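## Task

Move the white radish and the tomato out of the pan and into the bag so both sit wholly between the bag's two layers. At the end, every other item, including the white ball, must still be in the pan. The filled part of the bag must rest on the table. No more than one corner of the bag may lie on an arm's base, no part of the bag may be inside the pan, and none may hang more than a finger's width beyond the table edge.

## Robot and tools

ROBOT. Two arms, left_arm and right_arm, each with six joints plus a parallel gripper. Joint order everywhere (rows, result lists): waist, shoulder, elbow, wrist pitch, wrist yaw, wrist roll. Stated ranges in rad: waist -2.618 to 3.054, shoulder 0.000 to 3.142, elbow 0.000 to 3.142, wrist pitch -1.571 to 1.571, wrist yaw -1.571 to 1.571, wrist roll -2.094 to 2.094; true ends may differ by up to 0.059 rad. Fingers point along the gripper's +z and open along its y. end_effector_position is the midpoint between the pads, about 1 cm short of the tips.

FRAMES. Scene frame: origin at table-top height, halfway between the nominal bases; +x reaches out over the table, +z is up, left_arm sits on the +y side (not tied to image left/right). Calibrated bases in the scene frame: left_arm at (-0.019, +0.343, +0.033) m, quat_wxyz (+1.000, 0, 0, -0.008); right_arm at (-0.046, -0.254, +0.023) m, quat_wxyz (+1.000, 0, 0, +0.016). Each arm's hand pose, velocities and wrist-camera pose are reported in that arm's own base frame; fixed cameras and the table use the scene frame. Printed hand poses can be off by a few cm, worse at long reach.

ROW FORMAT (shared by execute_actions and move). One flat list of 14 numbers, each in [-1, 1], always for both arms: left_arm's 6 joint values then its opening, then right_arm's 6 joint values then its opening. Joint values are offsets, not poses: they add to the arm's Joint targets as they were when the action (or move) began, not to the previous row. Scale: 1.0 equals 2.224 rad for waist, shoulder and elbow, and 8.485 rad for the three wrist joints. Opening is absolute: +1 fully open, -1 shut; to keep a gripper unchanged resend its current command (0 means half-open, not 'no change'). To keep an arm still send 0 for its joints.

execute_actions(actions, cameras). actions is a list of actions; each action is a list of 1 to 15 rows, one row per 1/30 s control step, the final row repeating until 15 steps pass. Repeating an offset in a later action moves the joint again. An action that would push a joint more than 0.059 rad outside its range is rejected for both arms; a malformed action, or a failing first action, rejects the whole call. An empty list just reports state and images. Each step a joint target can lead its measured angle by at most 0.339 rad (first three joints) or 2.2 rad (wrists), and targets implying a hand jump beyond 200 mm are shrunk back, so big changes need several actions.

move(target, speed, blend, opening_speed, blocking, cameras). target is one 14-number row or a list of up to 15 rows; every row's offsets count from the same starting Joint targets. All joints travel in sync, so hands follow curves. speed: peak rad/s of the joint with the longest travel, 0.01 to 12.57, default 0.5, one value or one per target. blend: rad of corner rounding per intermediate target. opening_speed: gripper command rate per second on the -1..+1 scale, at least 0.2; use a low value to close gently. blocking=false returns after about 0.5 s while the move keeps going. Paths shorter than 0.5 s are slowed; longer than 10 s fall short. No collision avoidance. The result adds a 'move:' line: done, off_target, moving, held or fault, plus limits=held if steps were withheld.

wait(seconds): 0 to 10, arms hold last command; a running move continues. stop(): brakes a running move. zoom_image(camera, region): region [x0, y0, x1, y1] in pixels, at most 504 x 504, from that camera's latest image. finished_scene(scene): ends the current scene (integer 1 to 2); irreversible, so only call once the goal holds on its own.

CAMERAS (all 896x504): cam_head_left, cam_head_right, cam_high, cam_low, cam_left_wrist, cam_right_wrist. cameras argument: omitted/null/["all"] gives all, [] none; an unknown name invalidates the call.

RESULTS. Joint positions and Joint velocities: per arm six joints (rad, rad/s) then finger gap (m; 0.094 when fully open). Joint targets: the base that next offsets add to. Tool commands: current gripper commands. grip_measured: finger opening on the command scale, up to ~2.7 mm wide when empty and a bit narrower than a squeezed part; it tracks the command, so it will not reveal contact. Joint torques: drive output incl. arm weight, noisy, with joints 1-3 wrapping sign beyond ±28 N m. 'joint sent to its limit' means a joint was clipped at its true end. 'joint command not followed' means the clearance check altered targets. 'within noise' means an arm is still. MOTOR HOT appears at 75 °C; OVER-TEMPERATURE FAULT at 90 °C folds that arm away for the rest of the scene; at 100 °C it goes limp.

AVOID. Arm-to-arm hits or one gripper clamping the other's fingers (can fail the scene). Dropping items, releasing moving items, fast impacts, hard presses, and anything leaving the table. Long holds at full reach or pushing into unreachable poses (heat). To end a push, command targets back past the measured joint positions. Grippers squeeze 50-64 N per pad; close slowly on soft produce, and release by commanding well above grip_measured. Loose objects may be nudged by outside pushes now and then.

Each tool is called after ">>>" as name(argument=value, ...), one argument or row to a line, values as JSON.

## Session

>>> execute_actions(
  actions=[],
)

Scene clock: 0.00 s.
left_arm: end_effector_position=(+0.4004, -0.0007, +0.0974) grip_measured=+1.000 end_effector_quat_wxyz=(+0.587, -0.029, +0.806, +0.069) | right_arm: end_effector_position=(+0.3897, -0.0329, +0.0731) grip_measured=+1.000 end_effector_quat_wxyz=(+0.525, +0.060, +0.848, -0.037)
Joint positions: left_arm=[-0.108 1.582 0.391 0.875 -0.249 0.001 0.094] | right_arm=[-0.048 1.537 0.415 0.659 0.083 0.041 0.094]
Joint velocities: within noise
Joint torques (N m): no reading
Heat: left arm: 25 °C; right arm: 28 °C.
Joint targets: left_arm=[-0.108 1.579 0.395 0.869 -0.249 0.001] | right_arm=[-0.048 1.527 0.425 0.672 0.084 0.041]
Tool commands: left_gripper/opening=+1.0 right_gripper/opening=+1.0

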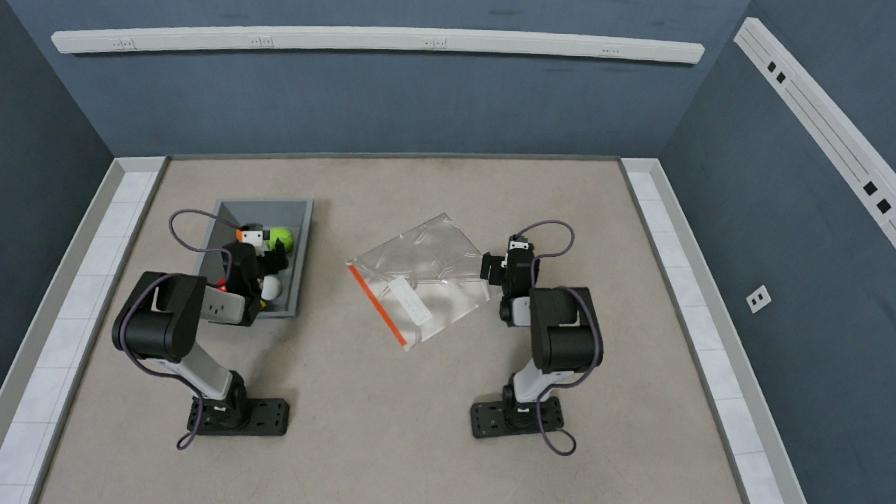

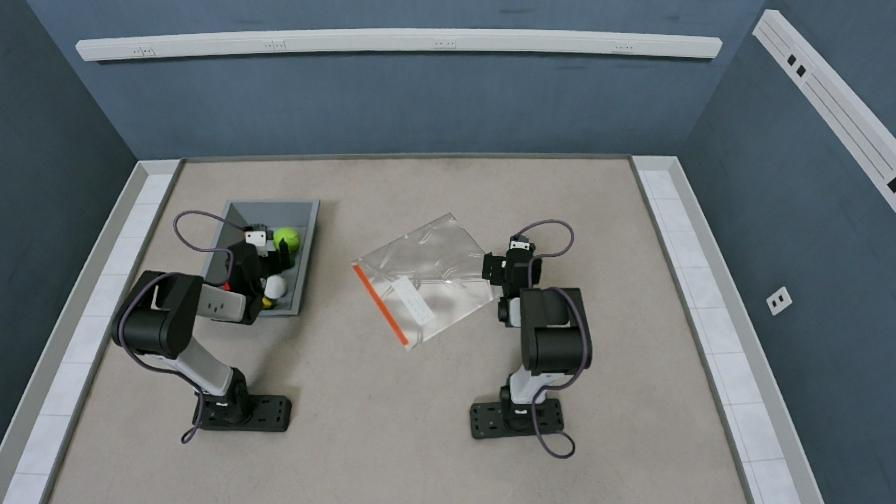

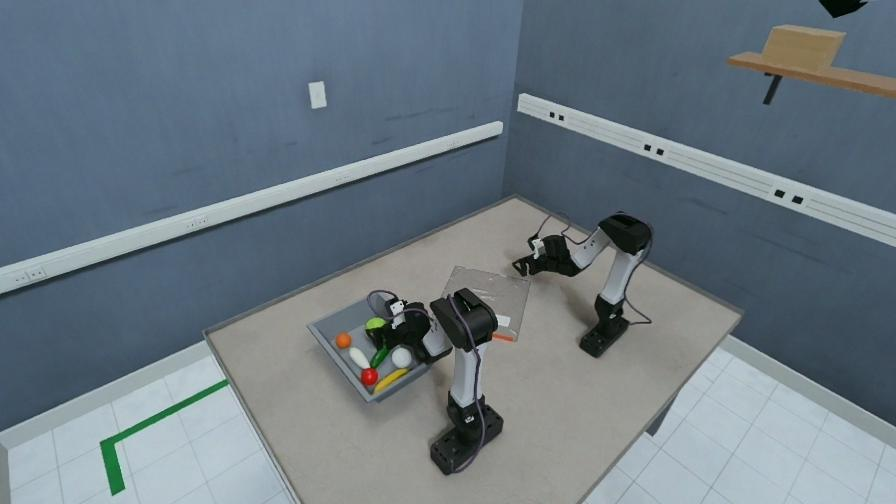

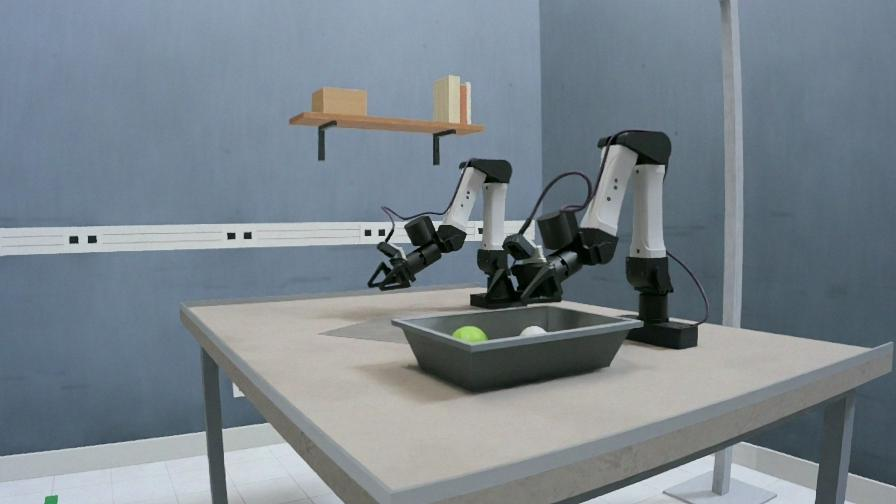

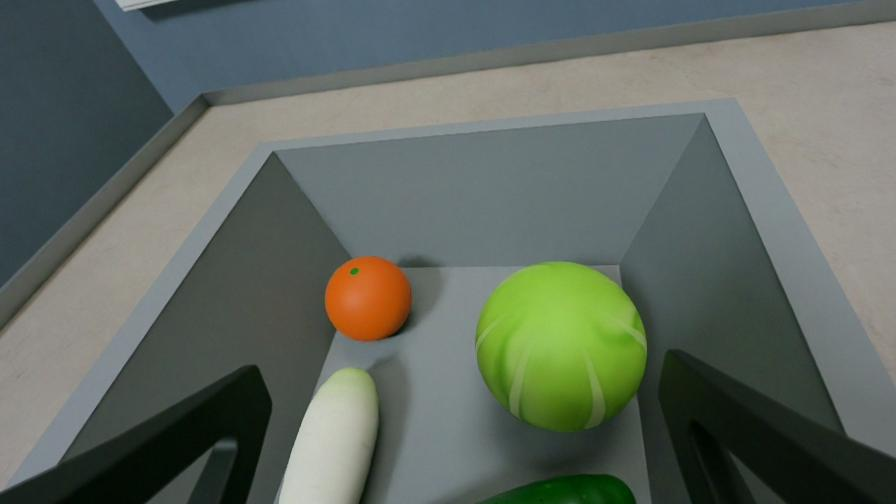

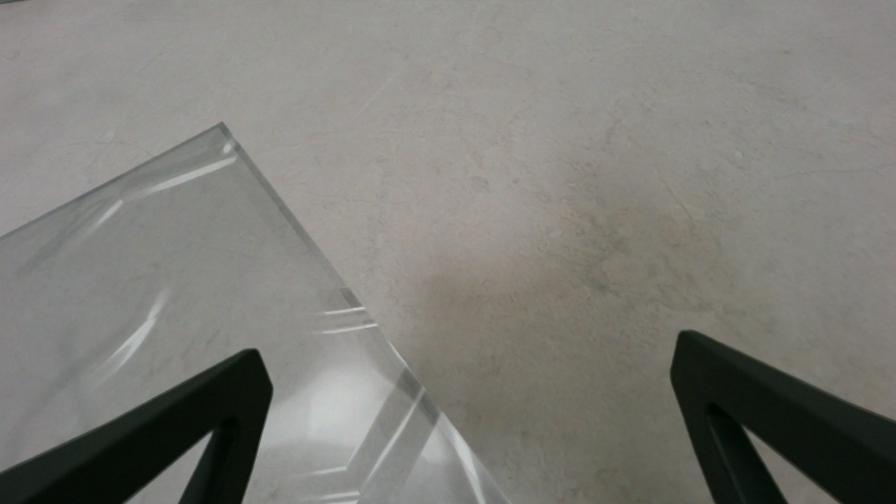

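>>> zoom_image(
  camera="cam_head_left",
  region=[330, 200, 520, 360],
)

>>> zoom_image(
  camera="cam_high",
  region=[300, 240, 560, 410],
)

Scaled by 2.653 from the camera's 896x504 image, which has a finer 1280x720 frame.

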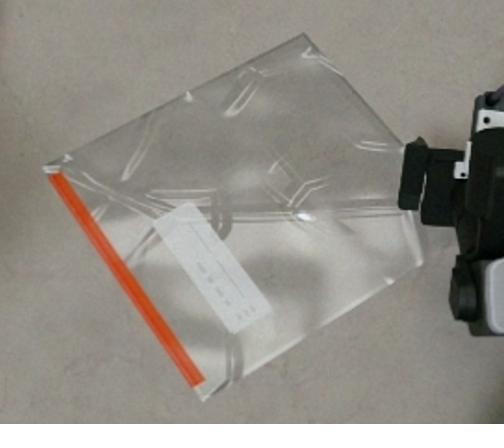

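Scaled by 1.938 from the camera's 896x504 image, which has a finer 1280x720 frame.

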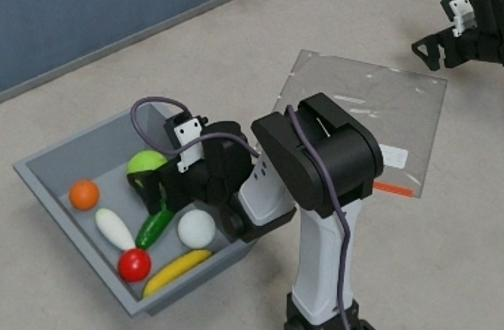

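>>> zoom_image(
  camera="cam_head_left",
  region=[430, 200, 620, 440],
)

>>> zoom_image(
  camera="cam_head_left",
  region=[110, 180, 340, 440],
)

Scaled by 2.100 from the camera's 896x504 image, which has a finer 1280x720 frame.

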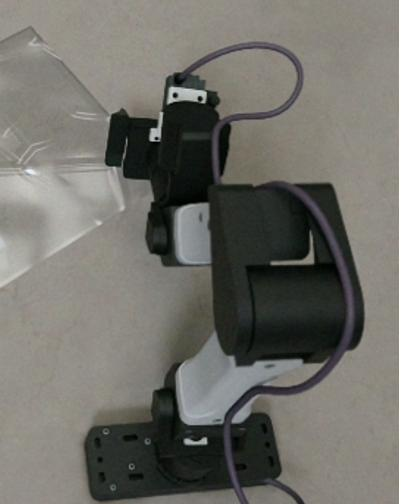

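Scaled by 1.938 from the camera's 896x504 image, which has a finer 1280x720 frame.

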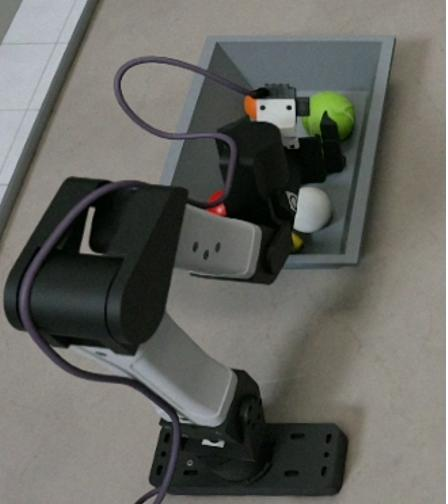

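>>> move(
  target=[0.0486,-0.176,0.5486,-0.2557,0.0293,0,1,0.381,-0.0985,0.373,-0.196,-0.0099,-0.0048,1],
  speed=0.8,
)

Scene clock: 7.23 s.
left_arm: end_effector_position=(+0.2800, +0.0010, +0.3227) grip_measured=+1.000 end_effector_quat_wxyz=(+0.341, +0.001, +0.940, +0.007) | right_arm: end_effector_position=(+0.2252, +0.2273, +0.1858) grip_measured=+1.000 end_effector_quat_wxyz=(+0.219, -0.372, +0.898, +0.088)
Joint positions: left_arm=[-0.006 1.189 1.6 -1.285 -0.016 0.001 0.094] | right_arm=[0.795 1.331 1.227 -0.991 0.009 0.008 0.094]
Joint velocities: within noise
Joint torques (N m): left_arm=[0.73 -2.67 8.34 1.69 0.15 -0.04] | right_arm=[0.54 -6.63 9.39 1.07 -0.11 -0.04]
Heat: left arm: 28 °C; right arm: 29 °C.
Joint targets: left_arm=[0.001 1.188 1.615 -1.301 0.000 0.001] | right_arm=[0.800 1.308 1.255 -0.991 0.000 0.000]
move: done

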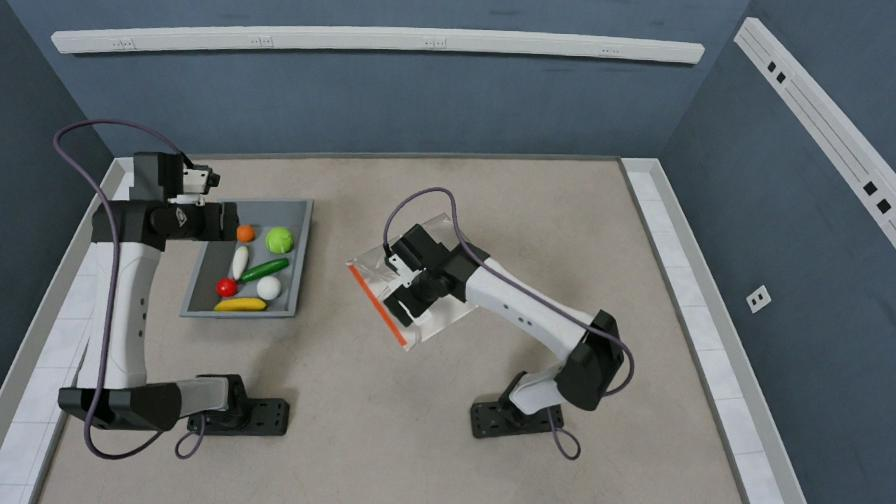

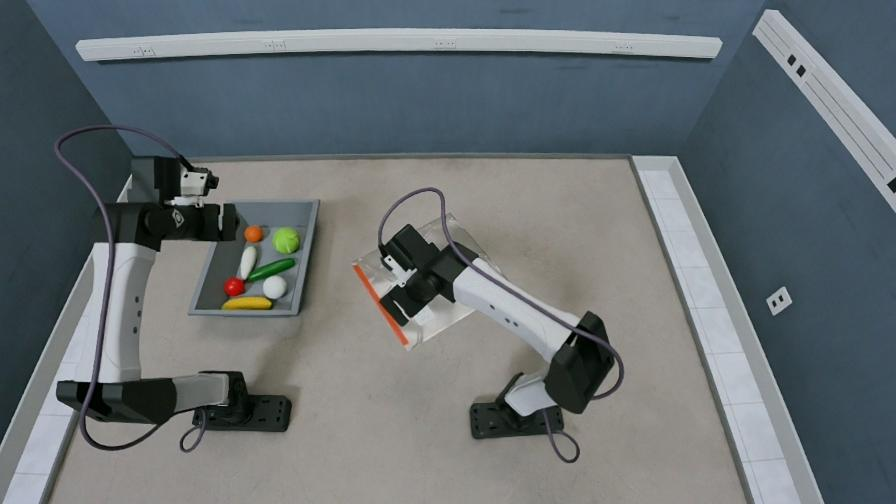

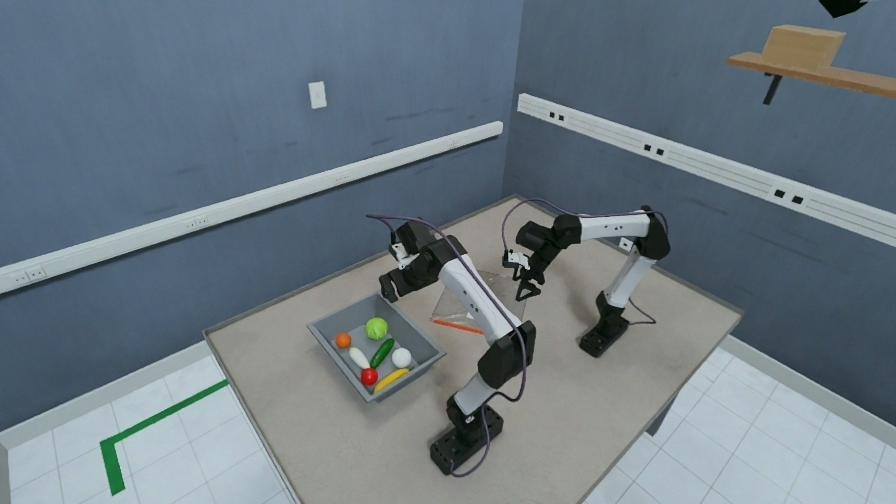

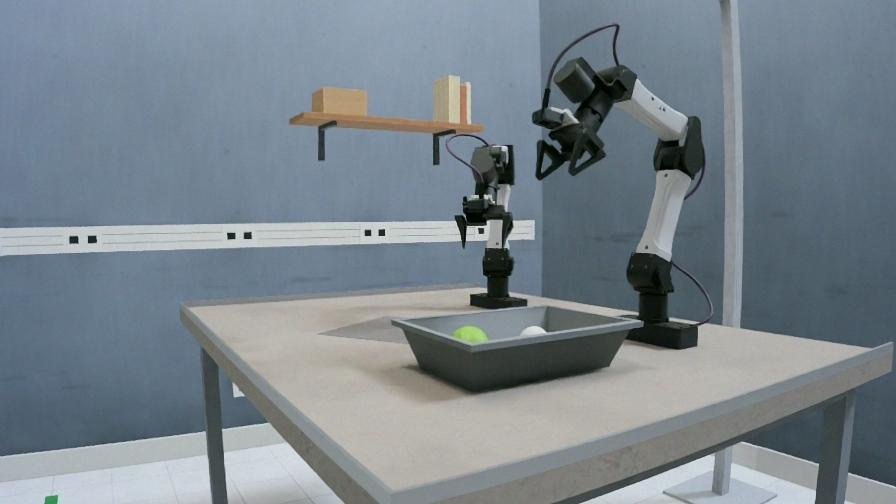

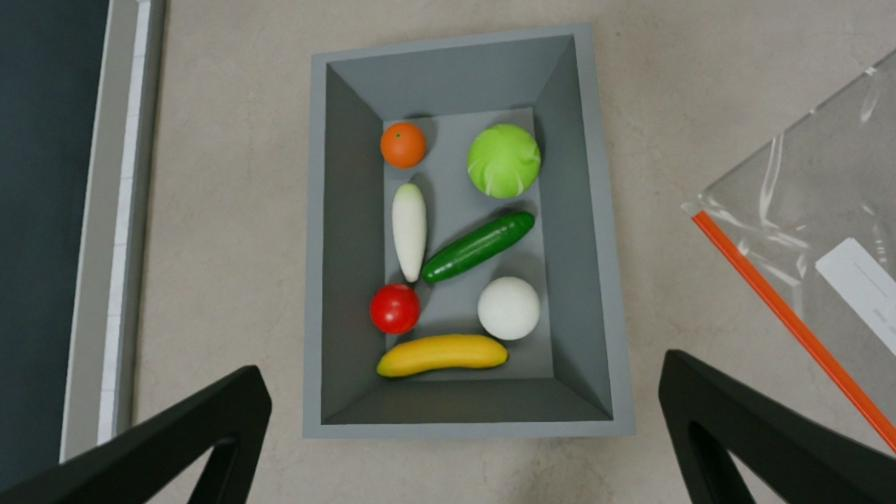

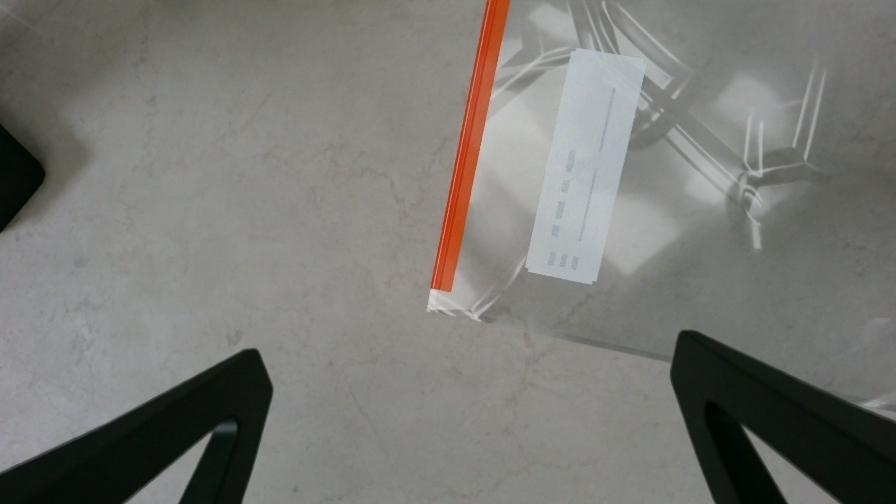

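>>> zoom_image(
  camera="cam_right_wrist",
  region=[380, 0, 880, 330],
)

>>> zoom_image(
  camera="cam_left_wrist",
  region=[660, 40, 896, 480],
)

Scaled by 1.008 from the camera's 896x504 image, which has a finer 1280x720 frame.

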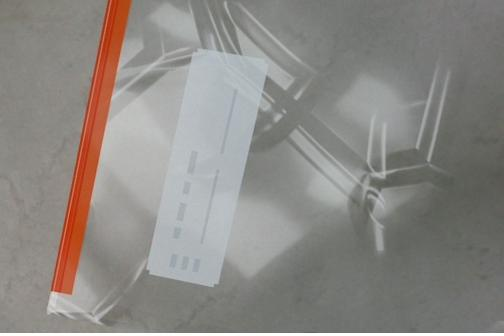

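Scaled by 1.145 from the camera's 896x504 image, which has a finer 1280x720 frame.

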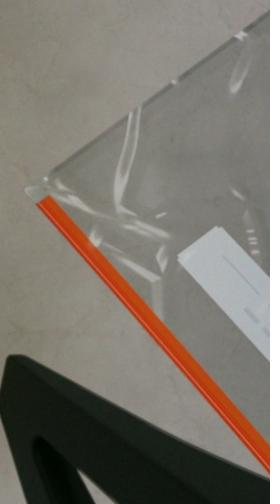

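>>> move(
  target=[-0.393,0.0418,-0.4748,0.1459,0,0,1,-0.27,0,0,0,0,0,1],
  speed=0.8,
)

Scene clock: 14.10 s.
left_arm: end_effector_position=(+0.2233, -0.2610, +0.0804) grip_measured=+1.000 end_effector_quat_wxyz=(+0.354, +0.386, +0.837, -0.158) | right_arm: end_effector_position=(+0.3133, +0.0640, +0.1857) grip_measured=+1.000 end_effector_quat_wxyz=(+0.235, -0.095, +0.967, +0.022)
Joint positions: left_arm=[-0.868 1.273 0.567 -0.069 -0.011 0.001 0.094] | right_arm=[0.205 1.331 1.227 -0.992 0.006 0.007 0.094]
Joint velocities: within noise
Joint torques (N m): left_arm=[-0.2 -3.51 6.99 2.06 0.11 -0.05] | right_arm=[-0.49 -6.64 9.39 1.12 -0.08 -0.02]
Heat: left arm: 28 °C; right arm: 29 °C.
Joint targets: left_arm=[-0.874 1.281 0.559 -0.063 0.000 0.001] | right_arm=[0.199 1.308 1.255 -0.991 0.000 0.000]
move: done

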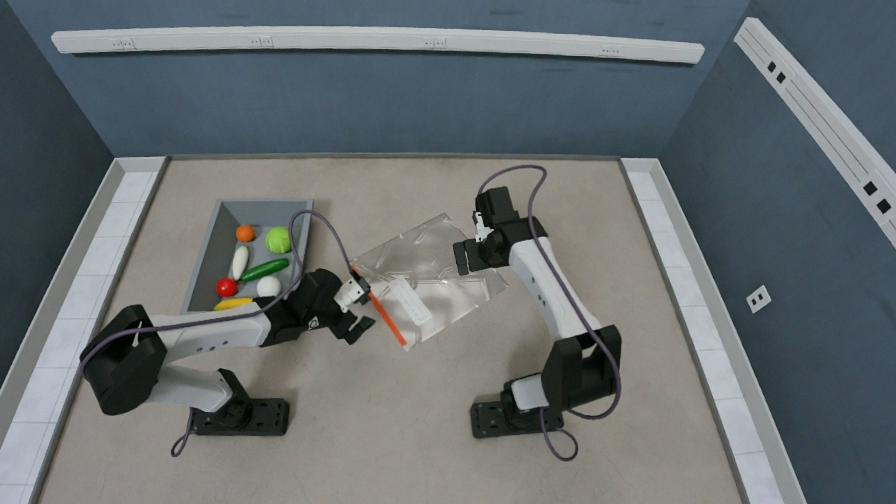

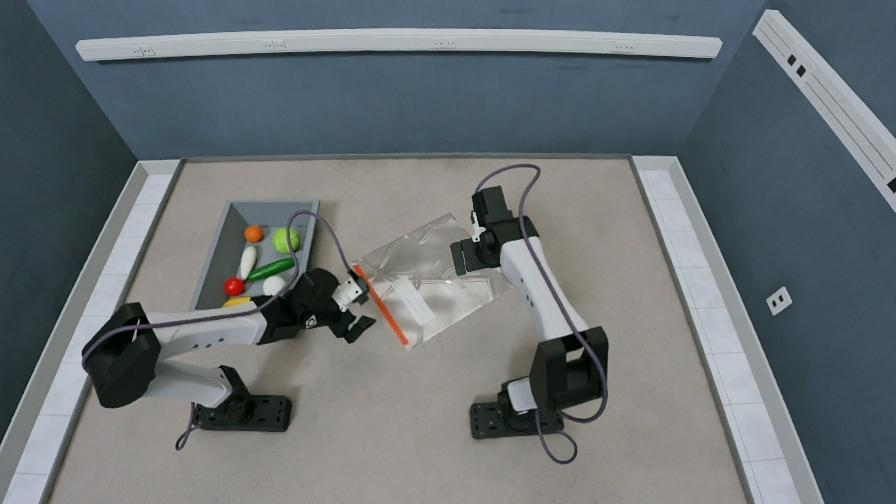

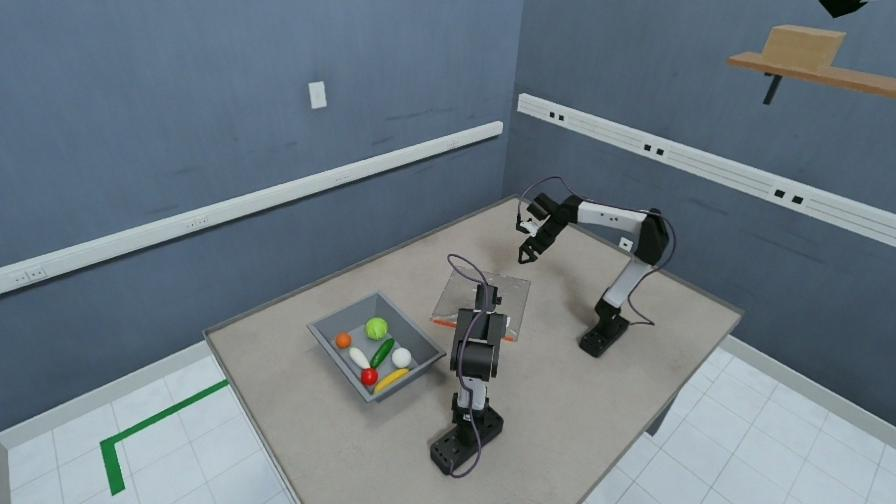

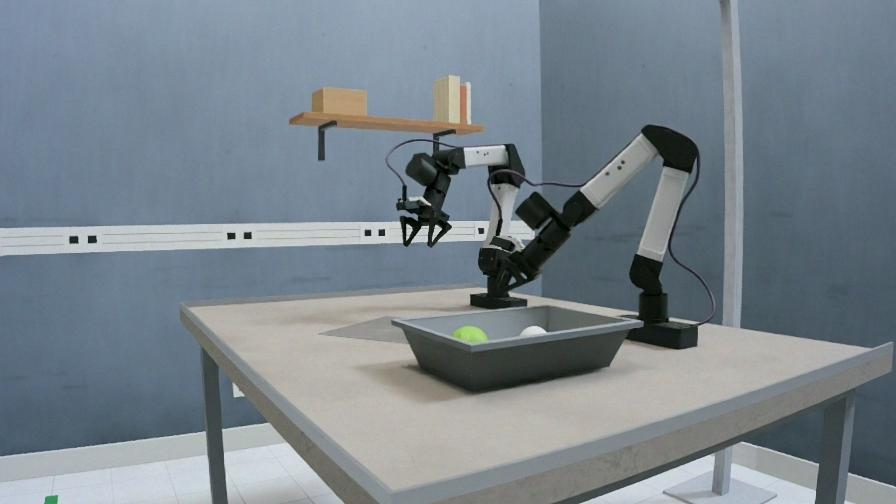

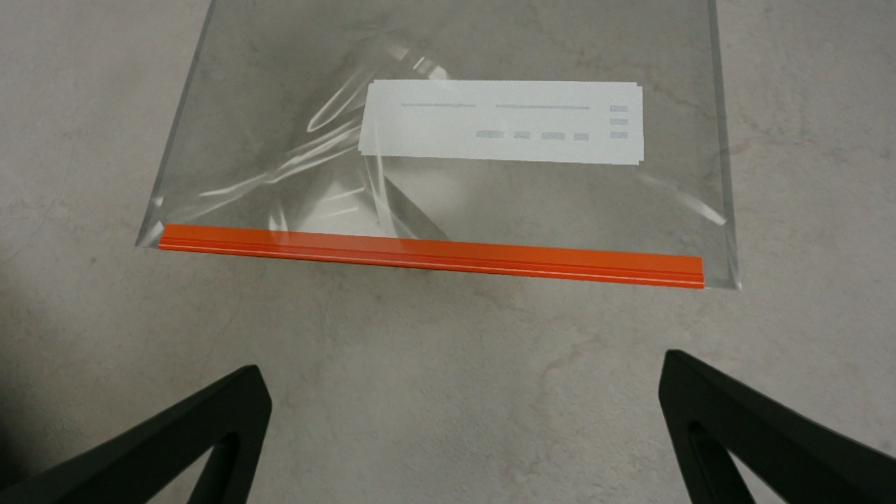

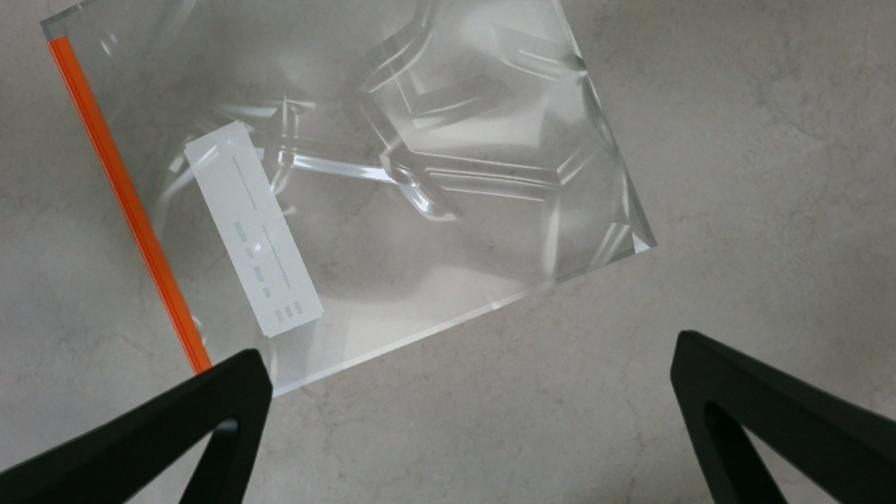

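>>> zoom_image(
  camera="cam_left_wrist",
  region=[120, 160, 460, 350],
)

>>> zoom_image(
  camera="cam_left_wrist",
  region=[440, 160, 780, 350],
)

>>> zoom_image(
  camera="cam_right_wrist",
  region=[400, 0, 680, 300],
)

Scaled by 1.482 from the camera's 896x504 image, which has a finer 1280x720 frame.

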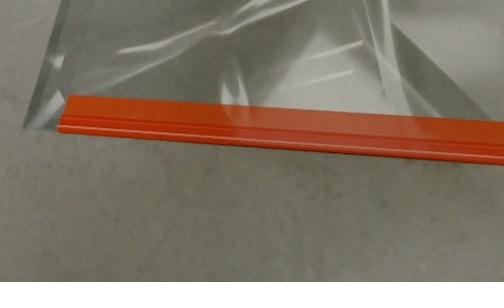

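Scaled by 1.482 from the camera's 896x504 image, which has a finer 1280x720 frame.

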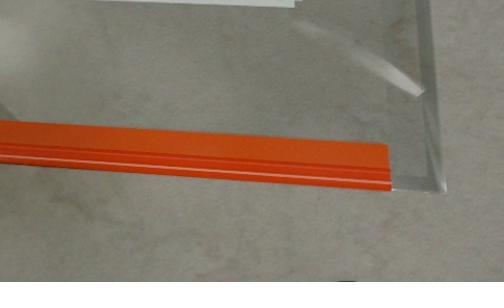

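Scaled by 1.680 from the camera's 896x504 image, which has a finer 1280x720 frame.

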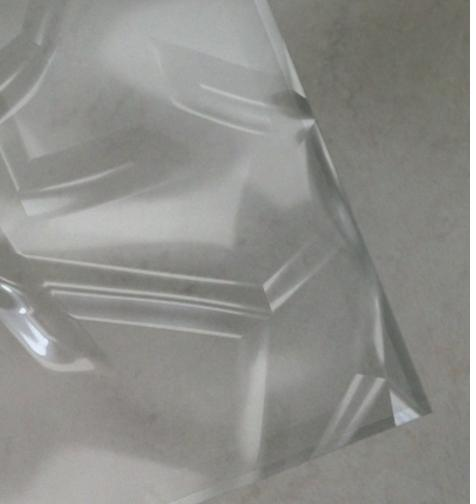

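>>> zoom_image(
  camera="cam_low",
  region=[300, 280, 460, 370],
)

>>> zoom_image(
  camera="cam_left_wrist",
  region=[120, 0, 500, 270],
)

>>> zoom_image(
  camera="cam_right_wrist",
  region=[20, 0, 440, 400],
)

Scaled by 3.150 from the camera's 896x504 image, which has a finer 1280x720 frame.

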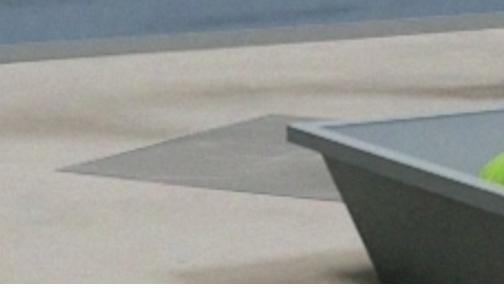

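Scaled by 1.326 from the camera's 896x504 image, which has a finer 1280x720 frame.

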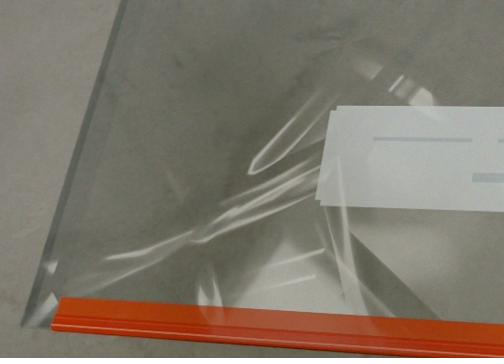

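Scaled by 1.200 from the camera's 896x504 image, which has a finer 1280x720 frame.

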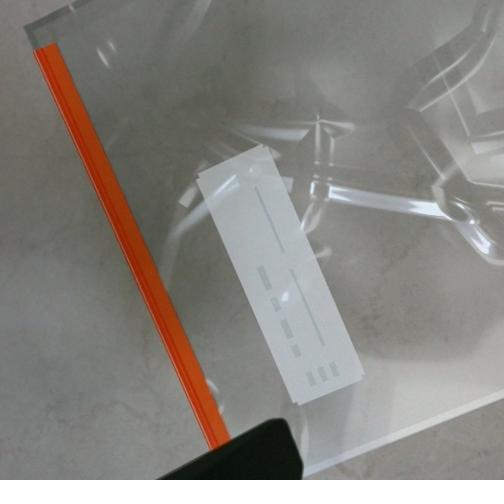

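>>> move(
  target=[
    [0,-0.396,0.018,-0.0774,0,0,1,0,0,0,0,0,0,1],
    [0,-0.396,0.018,-0.0774,0,0,1,0.232,0.35,0.1965,-0.0219,0,0.1638,0.3],
  ],
  speed=0.8,
)

Scene clock: 22.73 s.
left_arm: end_effector_position=(+0.1438, -0.1671, +0.1957) grip_measured=+1.000 end_effector_quat_wxyz=(+0.454, +0.363, +0.787, -0.205) | right_arm: end_effector_position=(+0.2979, +0.2580, +0.0560) grip_measured=+0.301 end_effector_quat_wxyz=(-0.001, +0.328, +0.945, -0.005)
Joint positions: left_arm=[-0.868 0.404 0.58 -0.703 -0.011 0.001 0.094] | right_arm=[0.715 2.076 1.666 -1.17 0.004 1.383 0.061]
Joint velocities: within noise
Joint torques (N m): left_arm=[-0.18 1.1 9.87 2.11 0.11 -0.05] | right_arm=[0.02 -9.09 8.38 0.12 -0.01 0.14]
Heat: left arm: 30 °C; right arm: 30 °C.
Joint targets: left_arm=[-0.874 0.399 0.599 -0.720 0.000 0.001] | right_arm=[0.715 2.087 1.692 -1.177 0.000 1.390]
move: done

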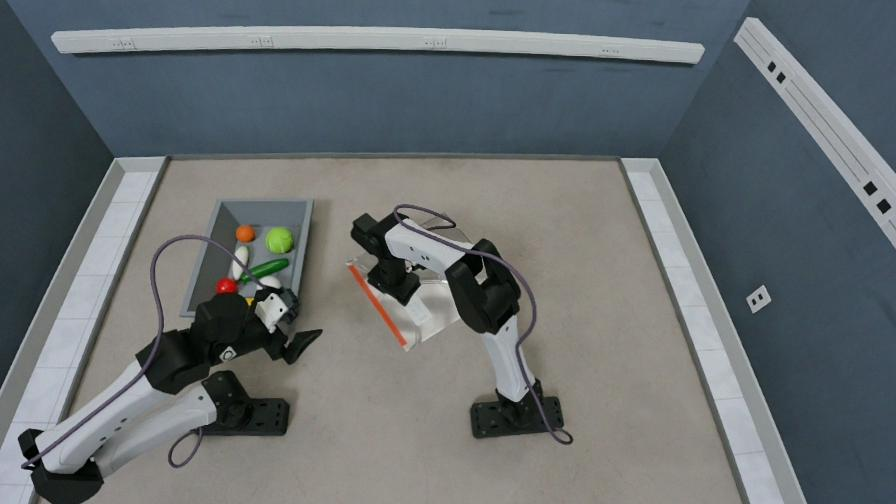

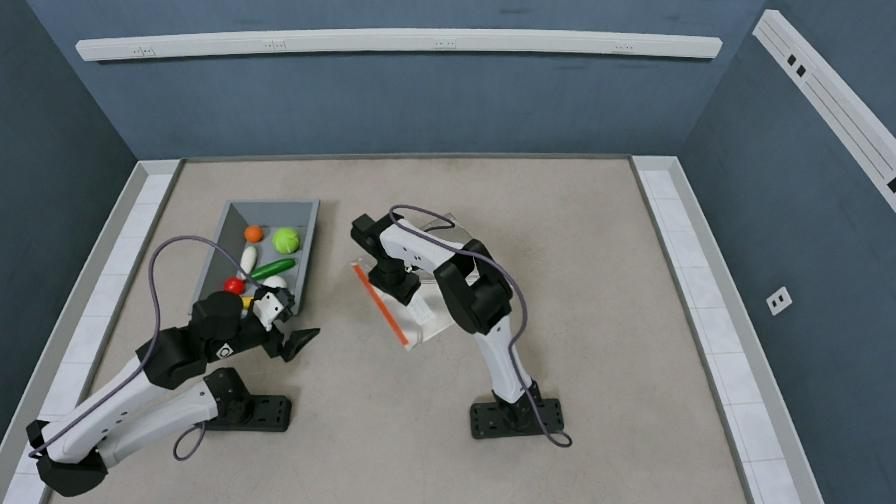

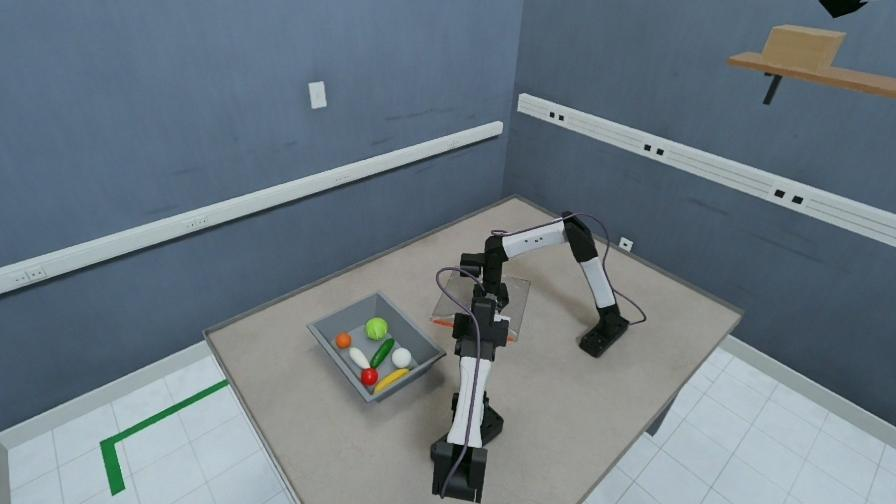

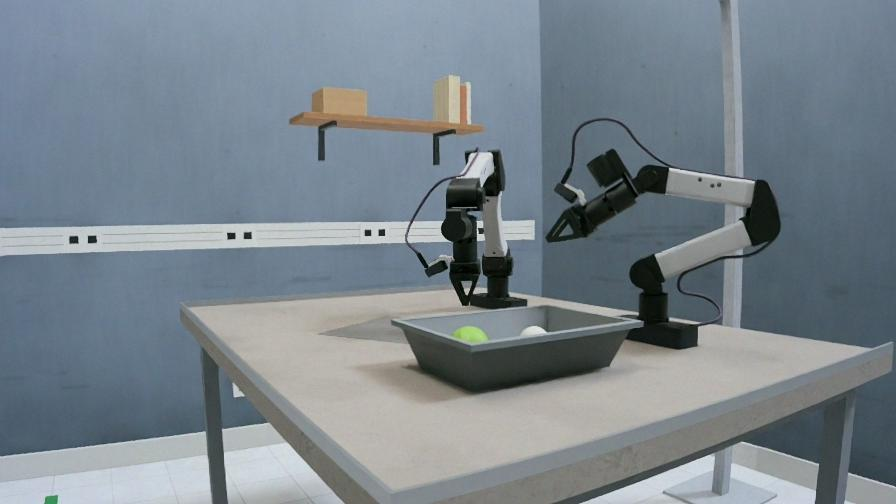

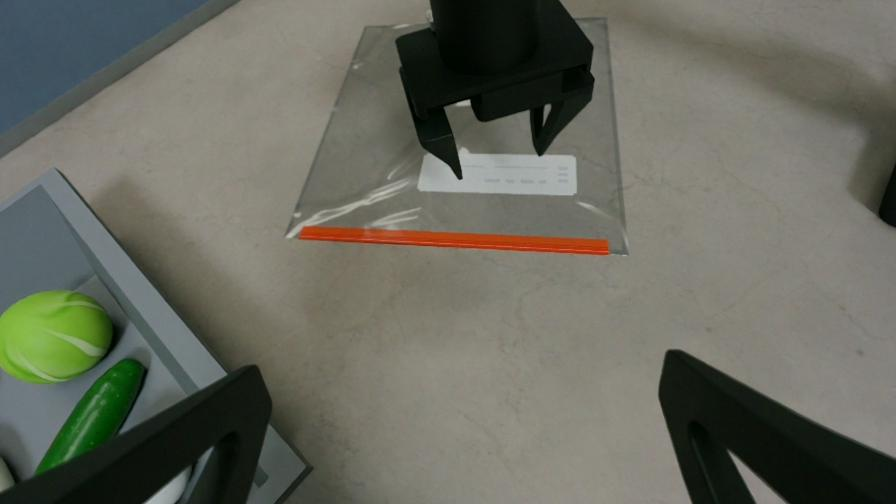

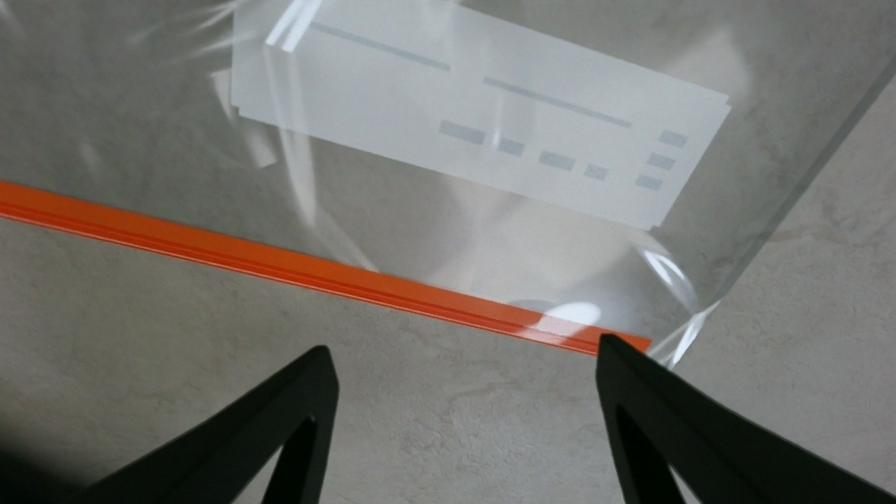

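>>> move(
  target=[0,0,0,0,0,0,1,0.0115,0.0809,0.0652,0.0042,0,0.0271,0.1],
  speed=0.3,
  cameras=["cam_left_wrist","cam_right_wrist"],
)

Scene clock: 25.90 s.
left_arm: end_effector_position=(+0.1438, -0.1671, +0.1957) grip_measured=+1.000 end_effector_quat_wxyz=(+0.454, +0.363, +0.787, -0.205) | right_arm: end_effector_position=(+0.3176, +0.2866, +0.0220) grip_measured=+0.101 end_effector_quat_wxyz=(-0.003, +0.424, +0.905, -0.011)
Joint positions: left_arm=[-0.868 0.404 0.58 -0.703 -0.011 0.001 0.094] | right_arm=[0.736 2.252 1.808 -1.15 0.004 1.612 0.052]
Joint velocities: within noise
Joint torques (N m): left_arm=[-0.17 1.11 9.87 2.12 0.1 -0.05] | right_arm=[0.55 -9.96 8.53 0.24 -0.01 0.12]
Heat: left arm: 30 °C; right arm: 31 °C.
Joint targets: left_arm=[-0.874 0.399 0.599 -0.720 0.000 0.001] | right_arm=[0.741 2.266 1.837 -1.141 0.000 1.620]
move: done
Images, in order (width x height): cam_left_wrist 896x504, cam_right_wrist 896x504.

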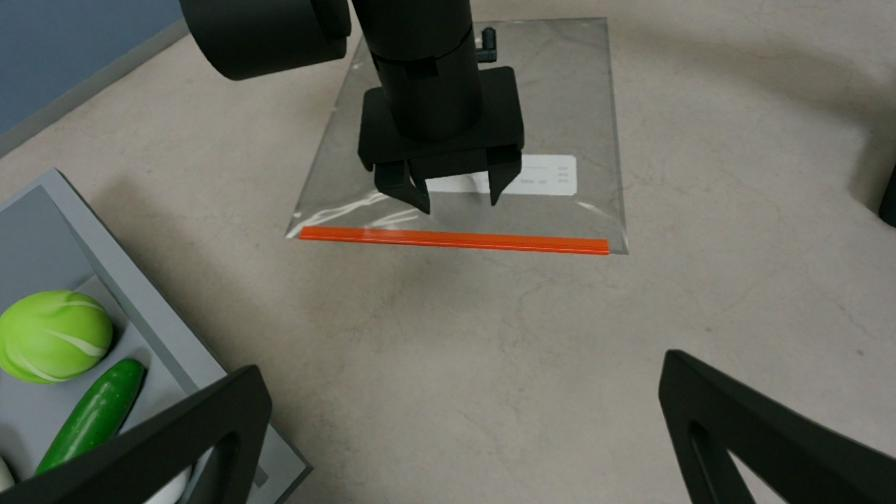

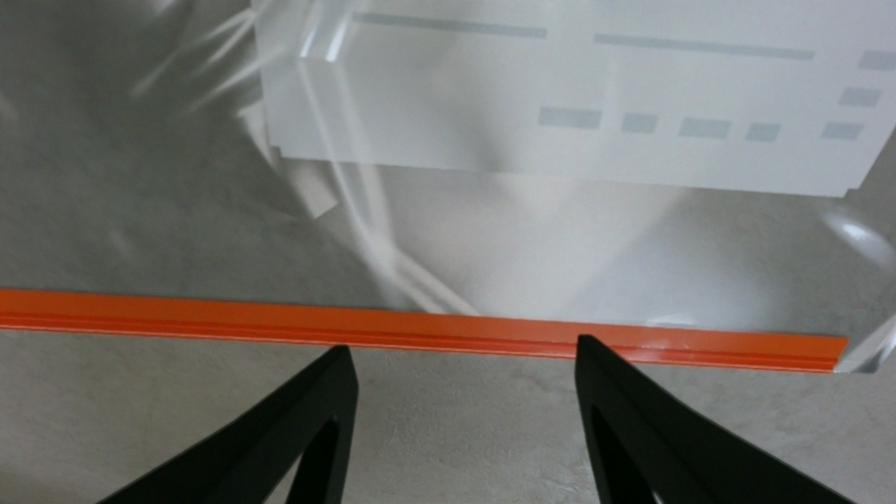

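>>> move(
  target=[0,0,0,0,0,0,1,0,0.0142,-0.0315,0.0118,0,0,0.1],
  speed=0.1,
  cameras=["cam_left_wrist","cam_right_wrist"],
)

Scene clock: 27.83 s.
left_arm: end_effector_position=(+0.1438, -0.1671, +0.1957) grip_measured=+1.000 end_effector_quat_wxyz=(+0.454, +0.363, +0.787, -0.205) | right_arm: end_effector_position=(+0.3249, +0.2932, +0.0004) grip_measured=+0.101 end_effector_quat_wxyz=(+0.004, +0.425, +0.905, +0.004)
Joint positions: left_arm=[-0.868 0.404 0.58 -0.703 -0.011 0.001 0.094] | right_arm=[0.736 2.281 1.771 -1.051 0.004 1.613 0.052]
Joint velocities: within noise
Joint torques (N m): left_arm=[-0.25 1.07 9.89 2.11 0.11 -0.05] | right_arm=[0.55 -9.98 5.39 0.3 -0.01 0.13]
Heat: left arm: 30 °C; right arm: 31 °C.
Joint targets: left_arm=[-0.874 0.399 0.599 -0.720 0.000 0.001] | right_arm=[0.741 2.298 1.767 -1.041 0.000 1.620]
move: done
Images, in order (width x height): cam_left_wrist 896x504, cam_right_wrist 896x504.

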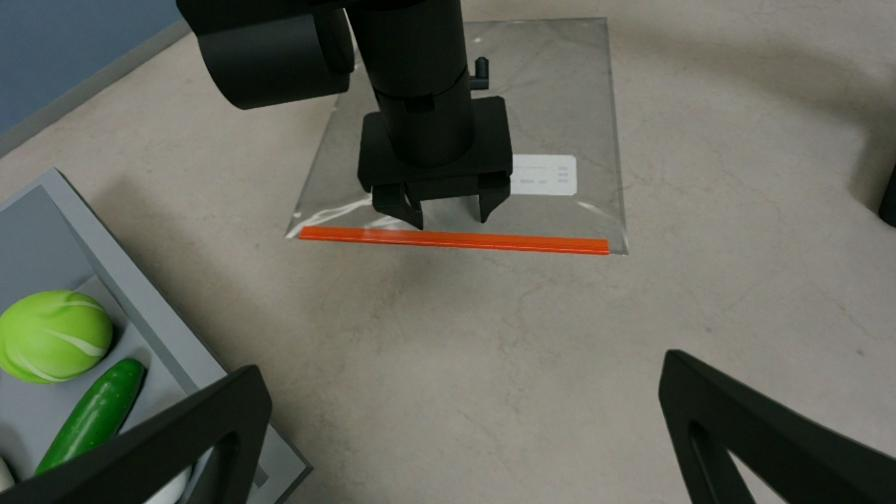

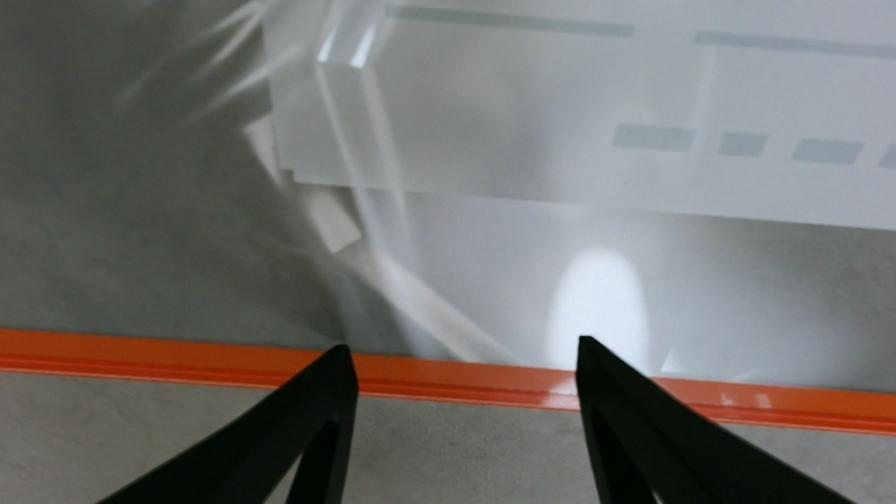

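>>> move(
  target=[0,0,0,0,0,0,1,0.0081,0.0077,-0.0121,0.0053,0,0,0.1],
  speed=0.1,
  cameras=["cam_left_wrist","cam_right_wrist"],
)

Scene clock: 29.00 s.
left_arm: end_effector_position=(+0.1438, -0.1671, +0.1957) grip_measured=+1.000 end_effector_quat_wxyz=(+0.454, +0.363, +0.787, -0.205) | right_arm: end_effector_position=(+0.3216, +0.2988, -0.0077) grip_measured=+0.101 end_effector_quat_wxyz=(+0.005, +0.419, +0.908, +0.006)
Joint positions: left_arm=[-0.868 0.404 0.58 -0.703 -0.011 0.001 0.094] | right_arm=[0.75 2.291 1.753 -1.018 0.004 1.614 0.052]
Joint velocities: within noise
Joint torques (N m): left_arm=[-0.17 1.11 9.91 2.1 0.11 -0.05] | right_arm=[0.96 -9.2 4.46 0.47 -0.01 0.12]
Heat: left arm: 30 °C; right arm: 31 °C.
Joint targets: left_arm=[-0.874 0.399 0.599 -0.720 0.000 0.001] | right_arm=[0.759 2.315 1.740 -0.996 0.000 1.620]
move: done
Images, in order (width x height): cam_left_wrist 896x504, cam_right_wrist 896x504.

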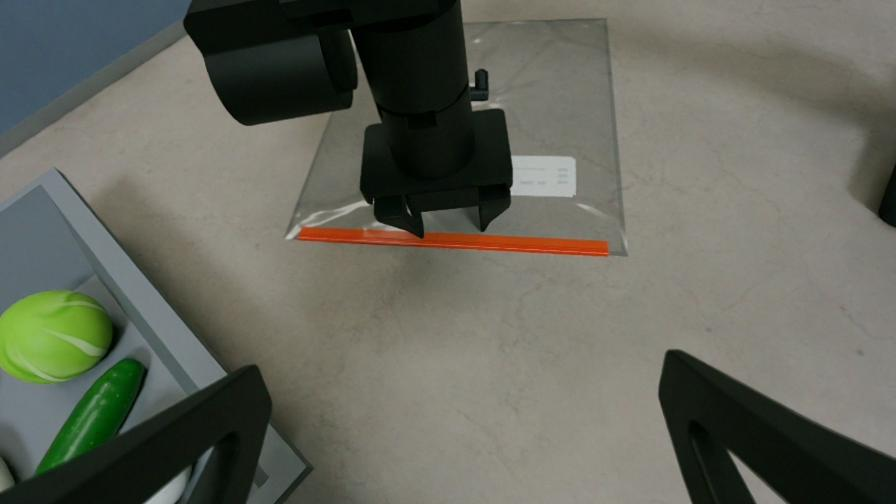

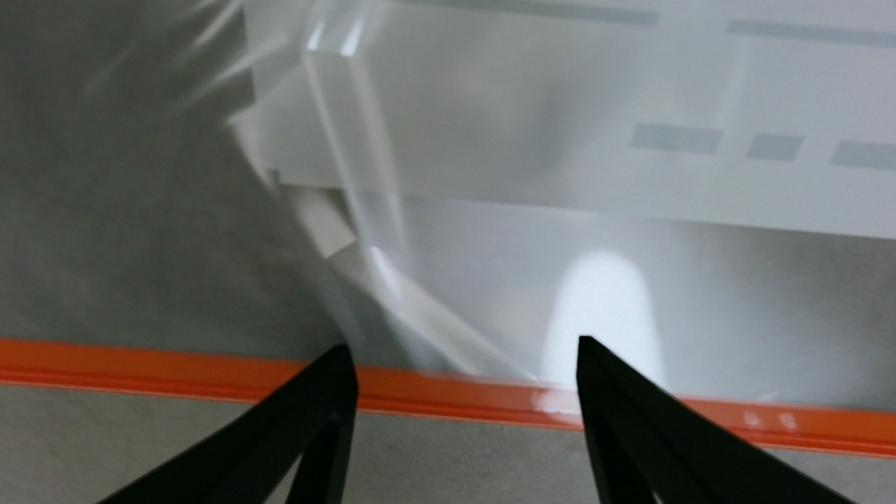

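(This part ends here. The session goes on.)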